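# Press and release a bell's button with a robot arm

## Task

Push the bell's button fully down briefly, then let it rise again; this only counts if the bell remains upright and where it was, and knocking it over or shifting it means failure.

## Robot and tools

Robot: two FANUC CRX arms with parallel two-finger grippers, left_arm and right_arm. Each call covers both arms. Bases in the scene frame: left_arm at (+0.060, +0.370, +0.039) m, right_arm at (+0.067, -0.320, +0.039) m, both facing nearly the same way. A camera stand sits behind the arms. The only images come from cam_left_wrist and cam_right_wrist, each 896x504, carried on the wrists.

Frames: the scene frame has its origin at table-top height, midway between the nominal bases, +z up, +x out over the table, and left_arm on the +y side (arm names do not match image sides). Each arm's reported hand position, orientation, velocities and targets are in that arm's own base frame. end_effector_position is the point between the finger pads; fingertips extend 17.5 mm past it along the gripper's +z, and the fingers open and close along its x axis. A block juts about 10 cm toward the gripper's -y. Reported positions can be off by a few centimetres.

Row layout (shared by execute_actions and move): one flat list of 18 numbers, each in [-1, 1]. The first 9 are left_arm: dx, dy, dz, rx, ry, rz, then left_gripper position, force_limit, speed. The next 9 are the same for right_arm and right_gripper. Always send all 18, even if one arm stays still. dx..rz are offsets, not poses: they are measured from that arm's Hand target at the start of the action or move, along that arm's base axes, with rotation as one rotation vector about the Hand target's position. Scale: 1.0 = 0.6 m or 180 degrees. Every row of an action counts from the same start, not from the previous row, and repeating an offset in a new call moves the arm further. Six zeros re-requests the current Hand target.

Gripper numbers are absolute settings. position: +1 fully open (50 mm), about -0.65 pads touching, -1 to grip. force_limit: -1 about 20 N, 0 about 102 N, +1 about 185 N. speed: -1 20 mm/s, 0 85, +1 150. Both start at +1. To leave a gripper unchanged, resend its previous three numbers; a 0 is a real command.

execute_actions(actions, cameras): actions is a list of actions; each action is up to 15 rows, one per 1/30 s step; a short action repeats its last row. Images appear only for an empty list or when cameras names them (["all"] or specific names; an unknown name invalidates the call). An empty list also reports the scene number.

move(target, speed, blend, blocking, cameras): target is one 18-number row or a list of up to 15 rows, all offsets from the same starting Hand targets. Straight-line paths, ending together, at least 0.5 s, capped at 10 s. speed is path top speed in m/s (0.002 to 1, default 0.25), one value or one per target. blend in metres rounds corners in a list; 0 stops at each point. blocking=false returns after about 0.5 s while the move continues. Paths do not avoid obstacles; faster moves lag and stray more and hit harder. The result adds a move: line, e.g. done (within 3 mm and 2 degrees), off_target, moving, held or fault, plus limits such as paced (pose clipped) or held (steps withheld).

wait(seconds 0 to 10): robot keeps last commands; a running move continues. stop: brakes a running move (needs some distance). zoom_image(camera, region [x0,y0,x1,y1] pixels, at most 504x504) gives a closer look at the latest image. read_manual gives licence texts only. finished_scene(scene) ends the scene irreversibly; the bell must already be rung and left undisturbed.

Control details: each step the commanded pose is clipped to within 70 mm and 16 degrees of the measured gripper. Hand target in a result is the last commanded pose after clipping, and the next offsets count from it. The gripper often stops short; a later command, even zeros, asks again, or send the gap as an offset. To end a push, command the target back beyond the gripper.

Result lines: end_effector_position and quat, Hand target, Tool commands, gripper object_status (0 moving, 1 blocked opening, 2 blocked closing i.e. holding, 3 reached position or pads met), position_measured (opening about (250 - value) x 0.202 mm), Joint velocities ("within noise" when still), Flange force along the gripper's axes (noisy, worse during acceleration; "no reading" near singular poses), and MOTOR HOT warnings.

Hazards: the arms are stiff, so pressing even slightly past a firm surface can cause a fault. Net outside force of 150 N, or joint contact torque at its limit (wrist joints about 30 N m), stops that arm for 10 s. Overheating from stretched arms, loads or pushing at unreachable poses brakes an arm for 30 to 60 s. Keep the arms apart: contact between them can end the scene. For the bell, press the button gently and slowly downward, avoid sideways motion that could tip or slide the bell, lift away after the press, and do not knock anything off the table.

Each tool is called after ">>>" by a JSON object that holds its "fn" and its "kwargs", one argument or row to a line.

## Session

>>> {"fn": "execute_actions", "kwargs": {
  "actions": []
}}

Scene clock: 0.00 s.
left_arm: end_effector_position=(+0.1874, -0.5222, +0.3063) position_measured=3 object_status=3 end_effector_quat_wxyz=(+0.096, +0.730, -0.498, +0.458) | right_arm: end_effector_position=(+0.2750, -0.1682, +0.1264) position_measured=3 object_status=3 end_effector_quat_wxyz=(-0.291, +0.437, +0.752, +0.398)
Joint positions: left_arm=[-1.217 -0.267 -0.331 -0.574 -0.656 -1.25] | right_arm=[-0.765 0.444 -0.039 -0.63 -1.921 1.331]
Joint velocities: within noise
Flange force (N): no reading
Hand target: left_arm +0.1874, -0.5222, +0.3063; +0.096, +0.730, -0.498, +0.458 | right_arm +0.2750, -0.1682, +0.1264; -0.291, +0.437, +0.752, +0.398
Tool commands: left_gripper/position=+1.0 left_gripper/force_limit=+1.0 left_gripper/speed=+1.0 right_gripper/position=+1.0 right_gripper/force_limit=+1.0 right_gripper/speed=+1.0

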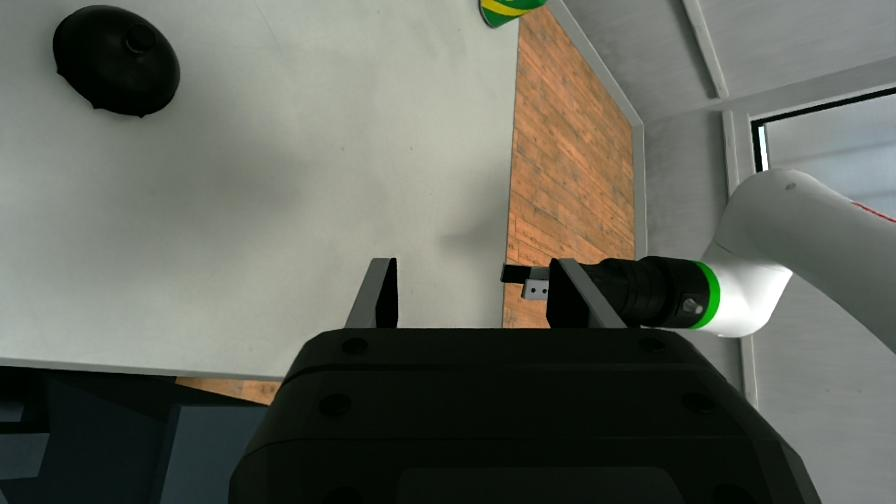

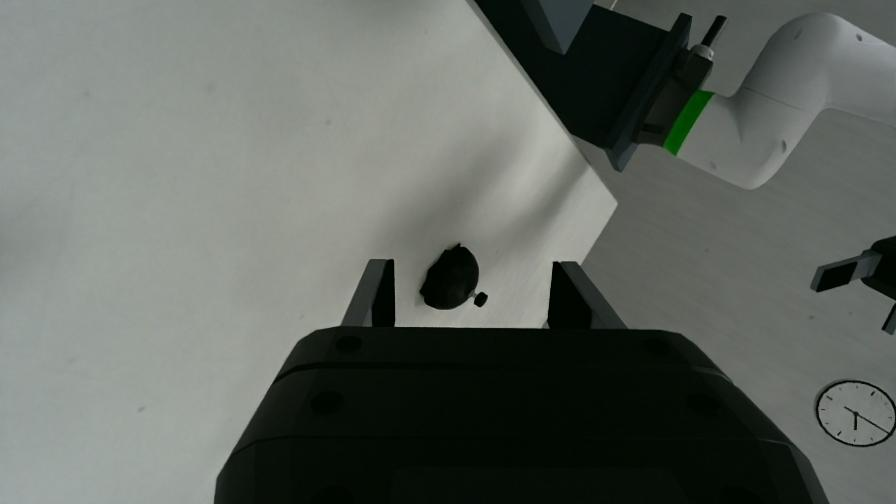

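>>> {"fn": "move", "kwargs": {
  "target": [0.328,0.087,-0.293,0.2234,0.2148,0,-1,-1,1,0,0,0,0,0,0,1,1,1],
  "speed": 0.4,
  "cameras": ["all"]
}}

Scene clock: 12.30 s.
left_arm: end_effector_position=(+0.3842, -0.4700, +0.1305) position_measured=251 object_status=3 end_effector_quat_wxyz=(+0.000, +0.826, -0.564, +0.001) | right_arm: end_effector_position=(+0.2750, -0.1682, +0.1264) position_measured=3 object_status=3 end_effector_quat_wxyz=(-0.291, +0.437, +0.752, +0.398)
Joint positions: left_arm=[-0.669 0.446 0.188 0 -1.311 -2.099] | right_arm=[-0.765 0.444 -0.039 -0.63 -1.921 1.331]
Flange force (N): left_arm=[6.0 -1.2 3.9] | right_arm=[3.2 0.8 -1.2]
Hand target: left_arm +0.3842, -0.4700, +0.1305; +0.000, +0.826, -0.564, +0.000 | right_arm +0.2750, -0.1682, +0.1264; -0.291, +0.437, +0.752, +0.398
Off the commanded pose: left_arm 0.000 m, 0 deg | right_arm 0.000 m, 0 deg.
move: done

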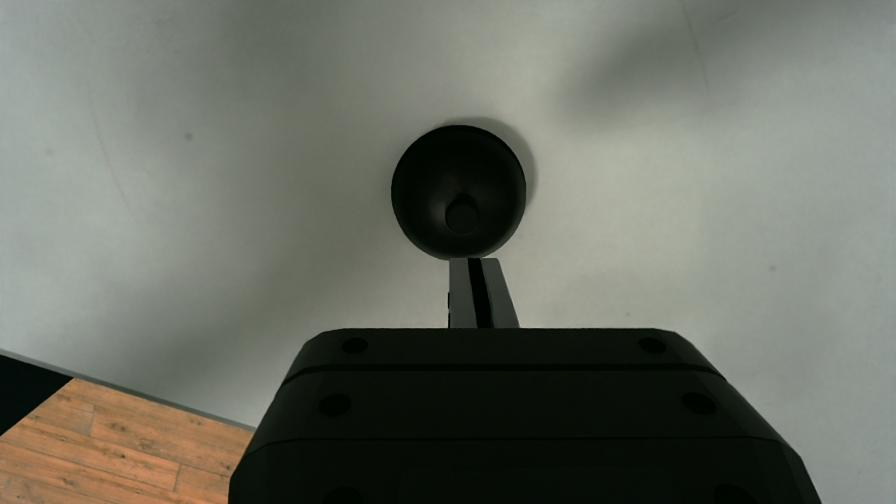

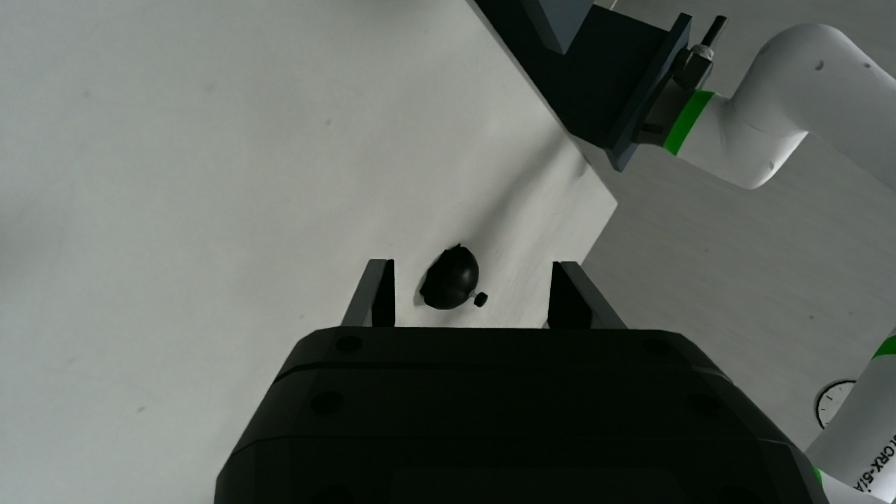

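>>> {"fn": "move", "kwargs": {
  "target": [-0.005,0.002,-0.1475,0,0,0,-1,-1,1,0,0,0,0,0,0,1,1,1],
  "speed": 0.15,
  "cameras": ["all"]
}}

>>> {"fn": "move", "kwargs": {
  "target": [0,0,-0.005,0,0,0,-1,-1,1,0,0,0,0,0,0,1,1,1],
  "speed": 0.02
}}

>>> {"fn": "move", "kwargs": {
  "target": [0,0,-0.005,0,0,0,-1,-1,1,0,0,0,0,0,0,1,1,1],
  "speed": 0.02
}}

Scene clock: 18.97 s.
left_arm: end_effector_position=(+0.3812, -0.4688, +0.0420) position_measured=251 object_status=3 end_effector_quat_wxyz=(+0.000, +0.826, -0.564, +0.001) | right_arm: end_effector_position=(+0.2750, -0.1682, +0.1264) position_measured=3 object_status=3 end_effector_quat_wxyz=(-0.291, +0.437, +0.752, +0.398)
Joint positions: left_arm=[-0.671 0.514 0.069 0 -1.124 -2.098] | right_arm=[-0.765 0.444 -0.039 -0.63 -1.921 1.331]
Flange force (N): left_arm=[3.2 -0.9 1.8] | right_arm=[3.5 0.7 -1.0]
Hand target: left_arm +0.3812, -0.4688, +0.0420; +0.000, +0.826, -0.564, +0.000 | right_arm +0.2750, -0.1682, +0.1264; -0.291, +0.437, +0.752, +0.398
Off the commanded pose: left_arm 0.000 m, 0 deg | right_arm 0.000 m, 0 deg.
move: done

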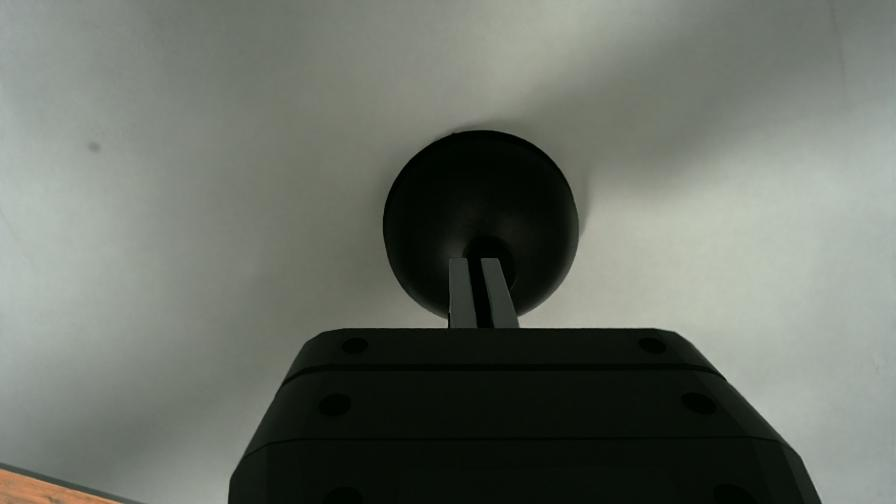

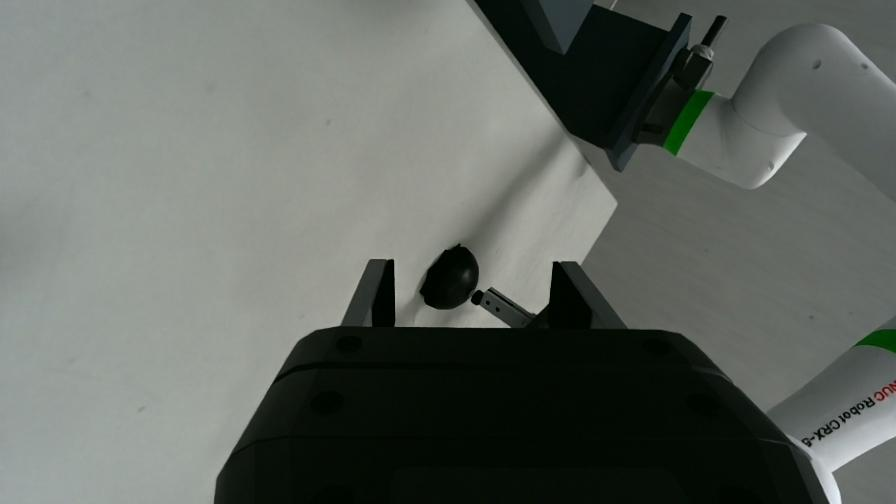

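Scene clock: 19.77 s.
left_arm: end_effector_position=(+0.3807, -0.4687, +0.0434) position_measured=251 object_status=3 end_effector_quat_wxyz=(+0.001, +0.826, -0.564, +0.000) | right_arm: end_effector_position=(+0.2750, -0.1682, +0.1264) position_measured=3 object_status=3 end_effector_quat_wxyz=(-0.291, +0.437, +0.752, +0.398)
Joint positions: left_arm=[-0.671 0.513 0.069 0.002 -1.127 -2.098] | right_arm=[-0.765 0.444 -0.039 -0.63 -1.921 1.331]
Flange force (N): left_arm=[4.3 -0.3 2.0] | right_arm=[2.6 1.1 -1.4]
Flange force when the fault began (N): left_arm=[-42.8 -7.6 -131.5]
Hand target: left_arm +0.3807, -0.4687, +0.0434; +0.001, +0.826, -0.564, +0.000 (not the last commanded pose) | right_arm +0.2750, -0.1682, +0.1264; -0.291, +0.437, +0.752, +0.398
Tool commands: left_gripper/position=-1.0 left_gripper/force_limit=-1.0 left_gripper/speed=+1.0 right_gripper/position=+1.0 right_gripper/force_limit=+1.0 right_gripper/speed=+1.0
Off the commanded pose: left_arm 0.004 m, 0 deg | right_arm 0.000 m, 0 deg.
FORCE FAULT: contact force on the left arm reached its limit, and that arm stopped. The contact can be on any part of that arm, not only on its tool. That arm's remaining commands of this call were not run. That arm is still stopped at the end of this call. That arm stays stopped for about 10 more seconds. Until then a move that you send moves the other arm only, and its call returns only when the move has ended. Once the stop has ended, the next robot result says so. If the stop ends while you think or write, that arm runs what you send next, counted from a new Hand target: where the arm stands when the stop ends. While its stop runs, that arm takes no new command, but its gripper still runs the gripper command that each later call begins with. Until it ends, the stop uses up actions while you think or wait. An arm that is not stopped still takes commands.
move: fault (left_arm)

not run: an earlier result of this reply reported a stop or a fault. Calls in your next reply go to the robot.

>>> {"fn": "wait", "kwargs": {
  "seconds": 8
}}

>>> {"fn": "wait", "kwargs": {
  "seconds": 1.5
}}

>>> {"fn": "move", "kwargs": {
  "target": [0,0,0.12,0,0,0,-1,-1,1,0,0,0,0,0,0,1,1,1],
  "speed": 0.15,
  "cameras": ["all"]
}}

Scene clock: 30.70 s.
left_arm: end_effector_position=(+0.3807, -0.4687, +0.0434) position_measured=251 object_status=3 end_effector_quat_wxyz=(+0.001, +0.826, -0.564, +0.000) | right_arm: end_effector_position=(+0.2750, -0.1682, +0.1264) position_measured=3 object_status=3 end_effector_quat_wxyz=(-0.291, +0.437, +0.752, +0.398)
Joint positions: left_arm=[-0.671 0.513 0.069 0.002 -1.127 -2.098] | right_arm=[-0.765 0.444 -0.039 -0.63 -1.921 1.331]
Flange force (N): left_arm=[4.6 -0.5 2.1] | right_arm=[3.2 0.6 -1.2]
Hand target: left_arm +0.3807, -0.4687, +0.0434; +0.001, +0.826, -0.564, +0.000 (not the last commanded pose) | right_arm +0.2750, -0.1682, +0.1264; -0.291, +0.437, +0.752, +0.398
Tool commands: left_gripper/position=-1.0 left_gripper/force_limit=-1.0 left_gripper/speed=+1.0 right_gripper/position=+1.0 right_gripper/force_limit=+1.0 right_gripper/speed=+1.0
Off the commanded pose: left_arm 0.004 m, 0 deg | right_arm 0.000 m, 0 deg.
FORCE FAULT, CONTINUED: the left arm's stop, for the force fault that an earlier result reported, is over. The rest of the stop counts as 20 of the actions that you can send in this scene. During its stop the left arm's controller moved it back a little. That arm's target is now where it stood when the stop ended, not its last command. That arm accepts commands again.
wait: 8.00 s; at rest from the start

Scene clock: 32.20 s.
left_arm: end_effector_position=(+0.3807, -0.4687, +0.0434) position_measured=251 object_status=3 end_effector_quat_wxyz=(+0.001, +0.826, -0.564, +0.000) | right_arm: end_effector_position=(+0.2750, -0.1682, +0.1264) position_measured=3 object_status=3 end_effector_quat_wxyz=(-0.291, +0.437, +0.752, +0.398)
Joint positions: left_arm=[-0.671 0.513 0.069 0.002 -1.127 -2.098] | right_arm=[-0.765 0.444 -0.039 -0.63 -1.921 1.331]
Flange force (N): left_arm=[5.1 -0.5 2.2] | right_arm=[3.5 0.4 -0.5]
Hand target: left_arm +0.3807, -0.4687, +0.0434; +0.001, +0.826, -0.564, +0.000 (not the last commanded pose) | right_arm +0.2750, -0.1682, +0.1264; -0.291, +0.437, +0.752, +0.398
Tool commands: left_gripper/position=-1.0 left_gripper/force_limit=-1.0 left_gripper/speed=+1.0 right_gripper/position=+1.0 right_gripper/force_limit=+1.0 right_gripper/speed=+1.0
Off the commanded pose: left_arm 0.004 m, 0 deg | right_arm 0.000 m, 0 deg.
wait: 1.50 s; at rest by 0.17 s

Scene clock: 33.07 s.
left_arm: end_effector_position=(+0.3806, -0.4687, +0.1154) position_measured=251 object_status=3 end_effector_quat_wxyz=(+0.001, +0.826, -0.564, +0.000) | right_arm: end_effector_position=(+0.2750, -0.1682, +0.1264) position_measured=3 object_status=3 end_effector_quat_wxyz=(-0.291, +0.437, +0.752, +0.398)
Joint positions: left_arm=[-0.671 0.449 0.155 0.002 -1.277 -2.098] | right_arm=[-0.765 0.444 -0.039 -0.63 -1.921 1.331]
Flange force (N): left_arm=[3.9 -0.4 4.3] | right_arm=[2.6 0.6 -1.7]
Hand target: left_arm +0.3807, -0.4687, +0.1154; +0.001, +0.826, -0.564, +0.000 | right_arm +0.2750, -0.1682, +0.1264; -0.291, +0.437, +0.752, +0.398
Off the commanded pose: left_arm 0.000 m, 0 deg | right_arm 0.000 m, 0 deg.
move: done

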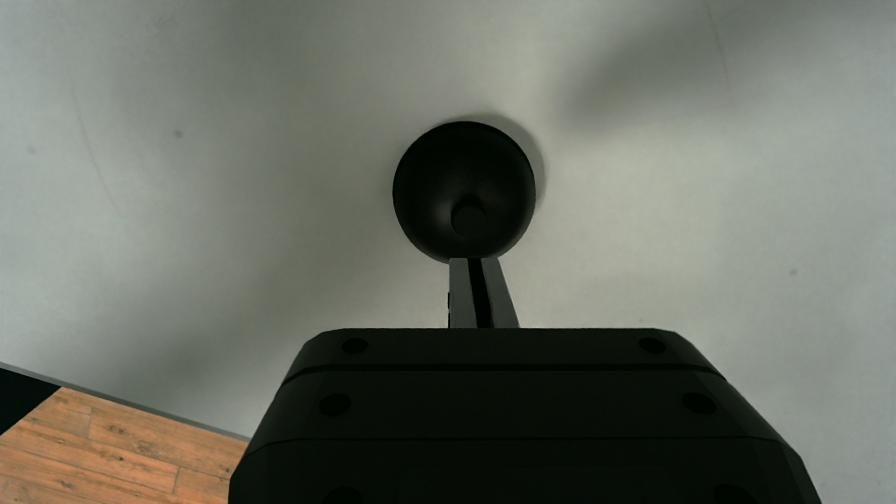

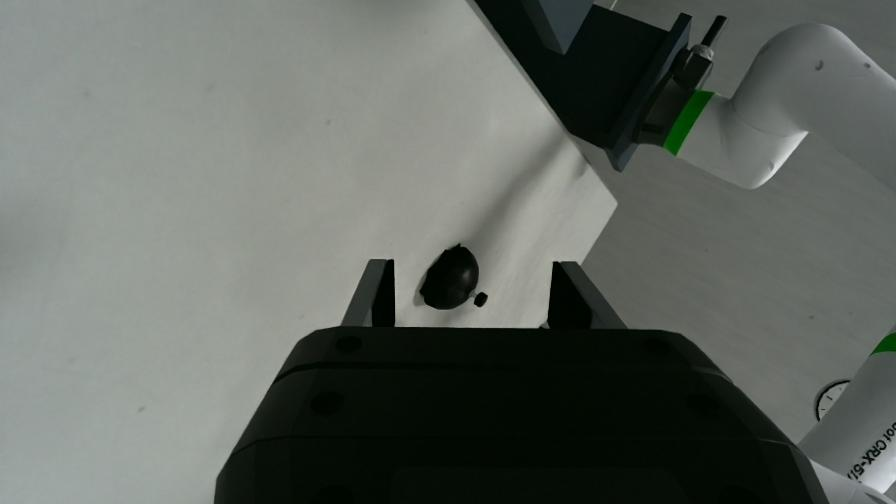

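>>> {"fn": "finished_scene", "kwargs": {
  "scene": 1
}}

The scene is finished: the task was done.


## Next scene

The same job, from a new start.

>>> {"fn": "execute_actions", "kwargs": {
  "actions": []
}}

Scene clock: 0.00 s.
left_arm: end_effector_position=(+0.2177, -0.4271, +0.2186) position_measured=3 object_status=3 end_effector_quat_wxyz=(+0.149, +0.967, +0.208, +0.000) | right_arm: end_effector_position=(+0.1103, -0.0901, +0.1366) position_measured=3 object_status=3 end_effector_quat_wxyz=(-0.475, +0.804, -0.219, +0.282)
Joint positions: left_arm=[-0.706 -0.136 -0.365 0.201 -1.11 -0.508] | right_arm=[-1.579 0.023 -0.644 -0.748 -1.84 -0.349]
Joint velocities: within noise
Flange force (N): no reading
Hand target: left_arm +0.2177, -0.4271, +0.2186; +0.149, +0.967, +0.208, +0.000 | right_arm +0.1103, -0.0901, +0.1366; -0.475, +0.804, -0.219, +0.282
Tool commands: left_gripper/position=+1.0 left_gripper/force_limit=+1.0 left_gripper/speed=+1.0 right_gripper/position=+1.0 right_gripper/force_limit=+1.0 right_gripper/speed=+1.0

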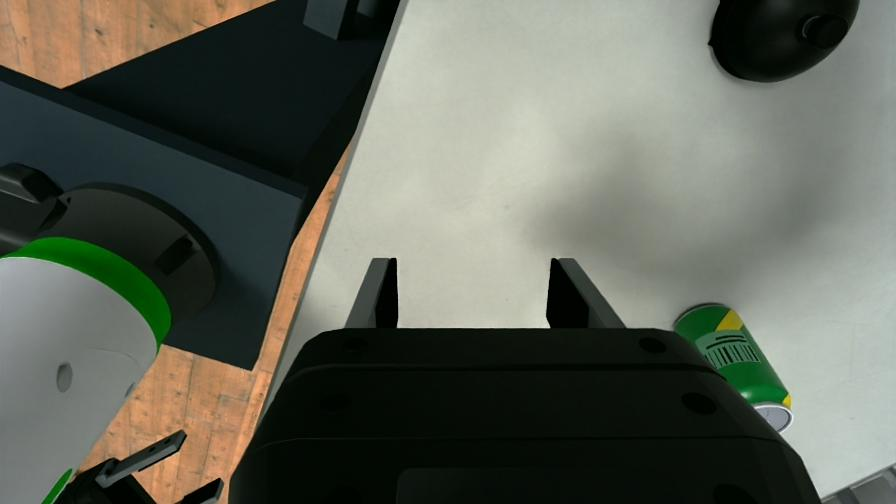

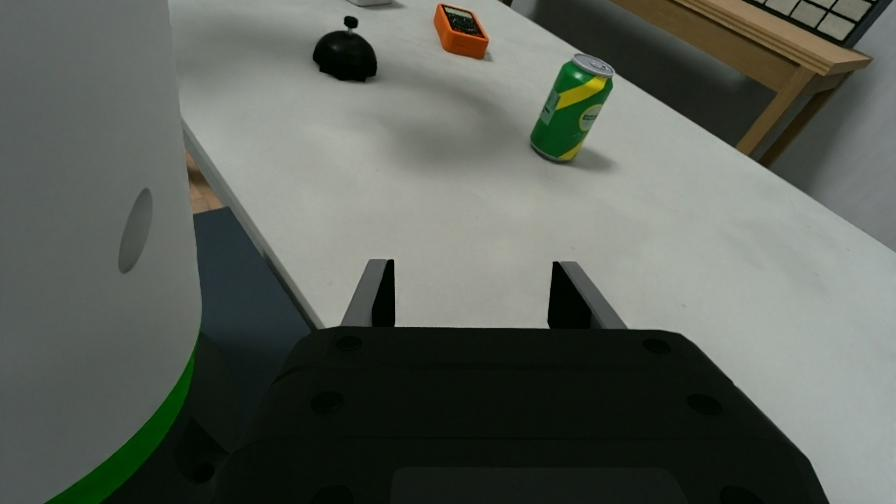

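>>> {"fn": "move", "kwargs": {
  "target": [0.265,0.194,-0.148,0.0915,0.0197,0,-1,-1,1,0,0,0,0,0,0,1,1,1],
  "speed": 0.35,
  "cameras": ["all"]
}}

Scene clock: 6.43 s.
left_arm: end_effector_position=(+0.3767, -0.3107, +0.1298) position_measured=251 object_status=3 end_effector_quat_wxyz=(+0.003, +0.978, +0.211, +0.000) | right_arm: end_effector_position=(+0.1103, -0.0901, +0.1366) position_measured=3 object_status=3 end_effector_quat_wxyz=(-0.475, +0.804, -0.219, +0.282)
Joint positions: left_arm=[-0.417 0.158 -0.188 0.004 -1.221 -0.73] | right_arm=[-1.579 0.023 -0.644 -0.748 -1.84 -0.349]
Flange force (N): left_arm=[0.3 3.3 4.0] | right_arm=[0.6 -2.7 -1.5]
Hand target: left_arm +0.3767, -0.3107, +0.1298; +0.003, +0.978, +0.211, +0.000 | right_arm +0.1103, -0.0901, +0.1366; -0.475, +0.804, -0.219, +0.282
Off the commanded pose: left_arm 0.000 m, 0 deg | right_arm 0.000 m, 0 deg.
move: done

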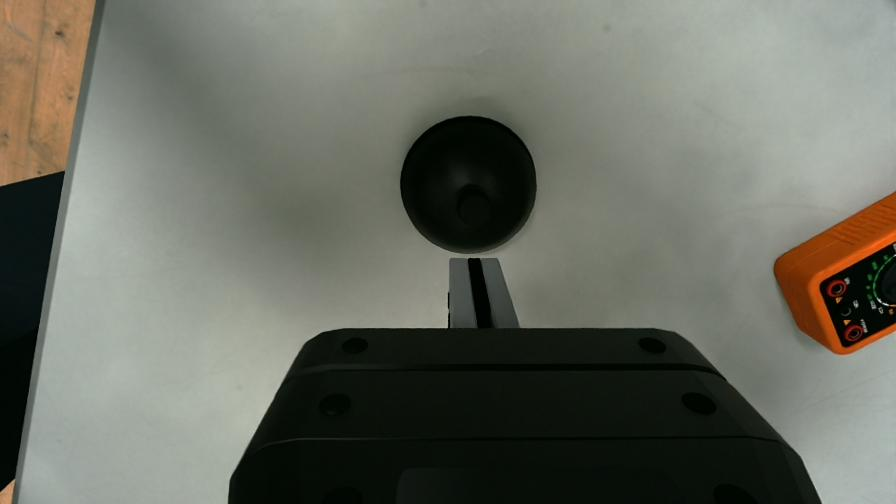

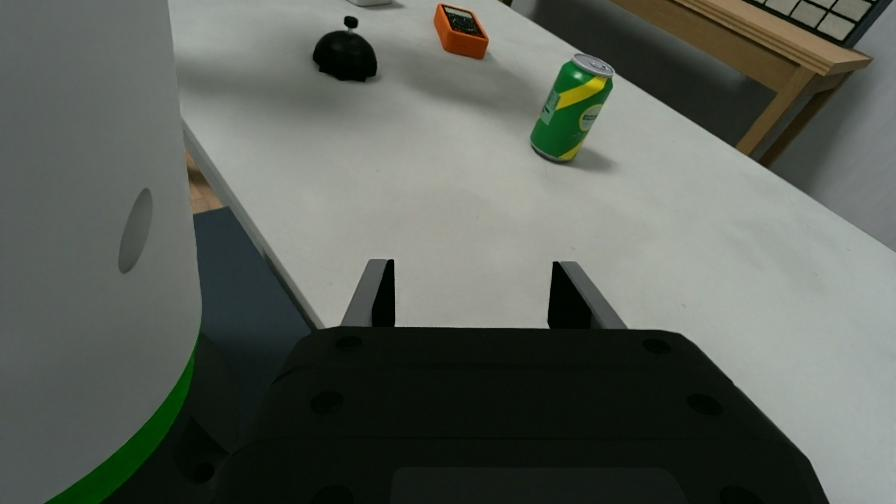

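>>> {"fn": "move", "kwargs": {
  "target": [0.0017,0.0083,-0.1463,0,0,0,-1,-1,1,0,0,0,0,0,0,1,1,1],
  "speed": 0.12
}}

>>> {"fn": "move", "kwargs": {
  "target": [0,0,-0.0012,0,0,0,-1,-1,1,0,0,0,0,0,0,1,1,1],
  "speed": 0.01
}}

>>> {"fn": "move", "kwargs": {
  "target": [0,0,-0.0012,0,0,0,-1,-1,1,0,0,0,0,0,0,1,1,1],
  "speed": 0.01,
  "cameras": ["cam_right_wrist"]
}}

Scene clock: 14.27 s.
left_arm: end_effector_position=(+0.3778, -0.3057, +0.0420) position_measured=251 object_status=3 end_effector_quat_wxyz=(+0.003, +0.978, +0.211, +0.000) | right_arm: end_effector_position=(+0.1103, -0.0901, +0.1366) position_measured=3 object_status=3 end_effector_quat_wxyz=(-0.475, +0.804, -0.219, +0.282)
Joint positions: left_arm=[-0.407 0.249 -0.306 0.005 -1.013 -0.742] | right_arm=[-1.579 0.023 -0.644 -0.748 -1.84 -0.349]
Flange force (N): left_arm=[-0.2 1.9 1.3] | right_arm=[0.5 -3.0 -1.3]
Hand target: left_arm +0.3778, -0.3057, +0.0420; +0.003, +0.978, +0.211, +0.000 | right_arm +0.1103, -0.0901, +0.1366; -0.475, +0.804, -0.219, +0.282
Off the commanded pose: left_arm 0.000 m, 0 deg | right_arm 0.000 m, 0 deg.
move: done

Scene clock: 14.97 s.
left_arm: end_effector_position=(+0.3778, -0.3057, +0.0413) position_measured=251 object_status=3 end_effector_quat_wxyz=(+0.003, +0.978, +0.211, +0.000) | right_arm: end_effector_position=(+0.1103, -0.0901, +0.1366) position_measured=3 object_status=3 end_effector_quat_wxyz=(-0.475, +0.804, -0.219, +0.282)
Joint positions: left_arm=[-0.407 0.25 -0.306 0.005 -1.011 -0.742] | right_arm=[-1.579 0.023 -0.644 -0.748 -1.84 -0.349]
Flange force (N): left_arm=[0.1 2.1 -0.5] | right_arm=[0.4 -2.9 -1.5]
Hand target: left_arm +0.3778, -0.3057, +0.0413; +0.003, +0.978, +0.211, +0.000 | right_arm +0.1103, -0.0901, +0.1366; -0.475, +0.804, -0.219, +0.282
Off the commanded pose: left_arm 0.000 m, 0 deg | right_arm 0.000 m, 0 deg.
move: done

Scene clock: 15.67 s.
left_arm: end_effector_position=(+0.3778, -0.3057, +0.0406) position_measured=251 object_status=3 end_effector_quat_wxyz=(+0.003, +0.978, +0.211, +0.000) | right_arm: end_effector_position=(+0.1103, -0.0901, +0.1366) position_measured=3 object_status=3 end_effector_quat_wxyz=(-0.475, +0.804, -0.219, +0.282)
Joint positions: left_arm=[-0.407 0.251 -0.307 0.005 -1.01 -0.742] | right_arm=[-1.579 0.023 -0.644 -0.748 -1.84 -0.349]
Flange force (N): left_arm=[-1.9 -13.3 -60.0] | right_arm=[0.4 -2.4 -1.3]
Hand target: left_arm +0.3778, -0.3057, +0.0405; +0.003, +0.978, +0.211, +0.000 | right_arm +0.1103, -0.0901, +0.1366; -0.475, +0.804, -0.219, +0.282
Off the commanded pose: left_arm 0.000 m, 0 deg | right_arm 0.000 m, 0 deg.
move: done
Images, in order (width x height): cam_right_wrist 896x504.

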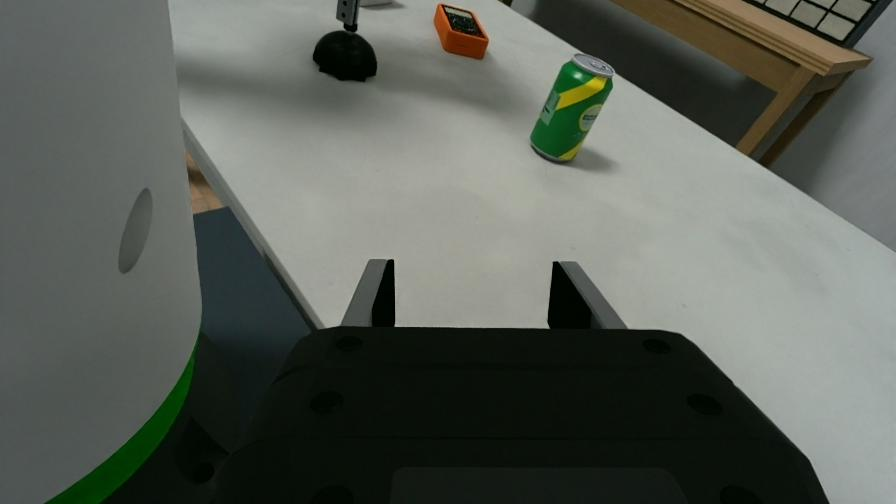

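Bottomed out; retreat.

>>> {"fn": "move", "kwargs": {
  "target": [0,0,0.1,0,0,0,-1,-1,1,0,0,0,0,0,0,1,1,1],
  "speed": 0.1
}}

>>> {"fn": "finished_scene", "kwargs": {
  "scene": 2
}}

Scene clock: 18.07 s.
left_arm: end_effector_position=(+0.3777, -0.3057, +0.1005) position_measured=251 object_status=3 end_effector_quat_wxyz=(+0.003, +0.978, +0.211, +0.000) | right_arm: end_effector_position=(+0.1103, -0.0901, +0.1366) position_measured=3 object_status=3 end_effector_quat_wxyz=(-0.475, +0.804, -0.219, +0.282)
Joint positions: left_arm=[-0.407 0.18 -0.236 0.005 -1.151 -0.741] | right_arm=[-1.579 0.023 -0.644 -0.748 -1.84 -0.349]
Flange force (N): left_arm=[0.7 2.6 4.4] | right_arm=[0.0 -4.1 -0.9]
Hand target: left_arm +0.3778, -0.3057, +0.1005; +0.003, +0.978, +0.211, +0.000 | right_arm +0.1103, -0.0901, +0.1366; -0.475, +0.804, -0.219, +0.282
Off the commanded pose: left_arm 0.000 m, 0 deg | right_arm 0.000 m, 0 deg.
move: done

The scene is finished: the task was done.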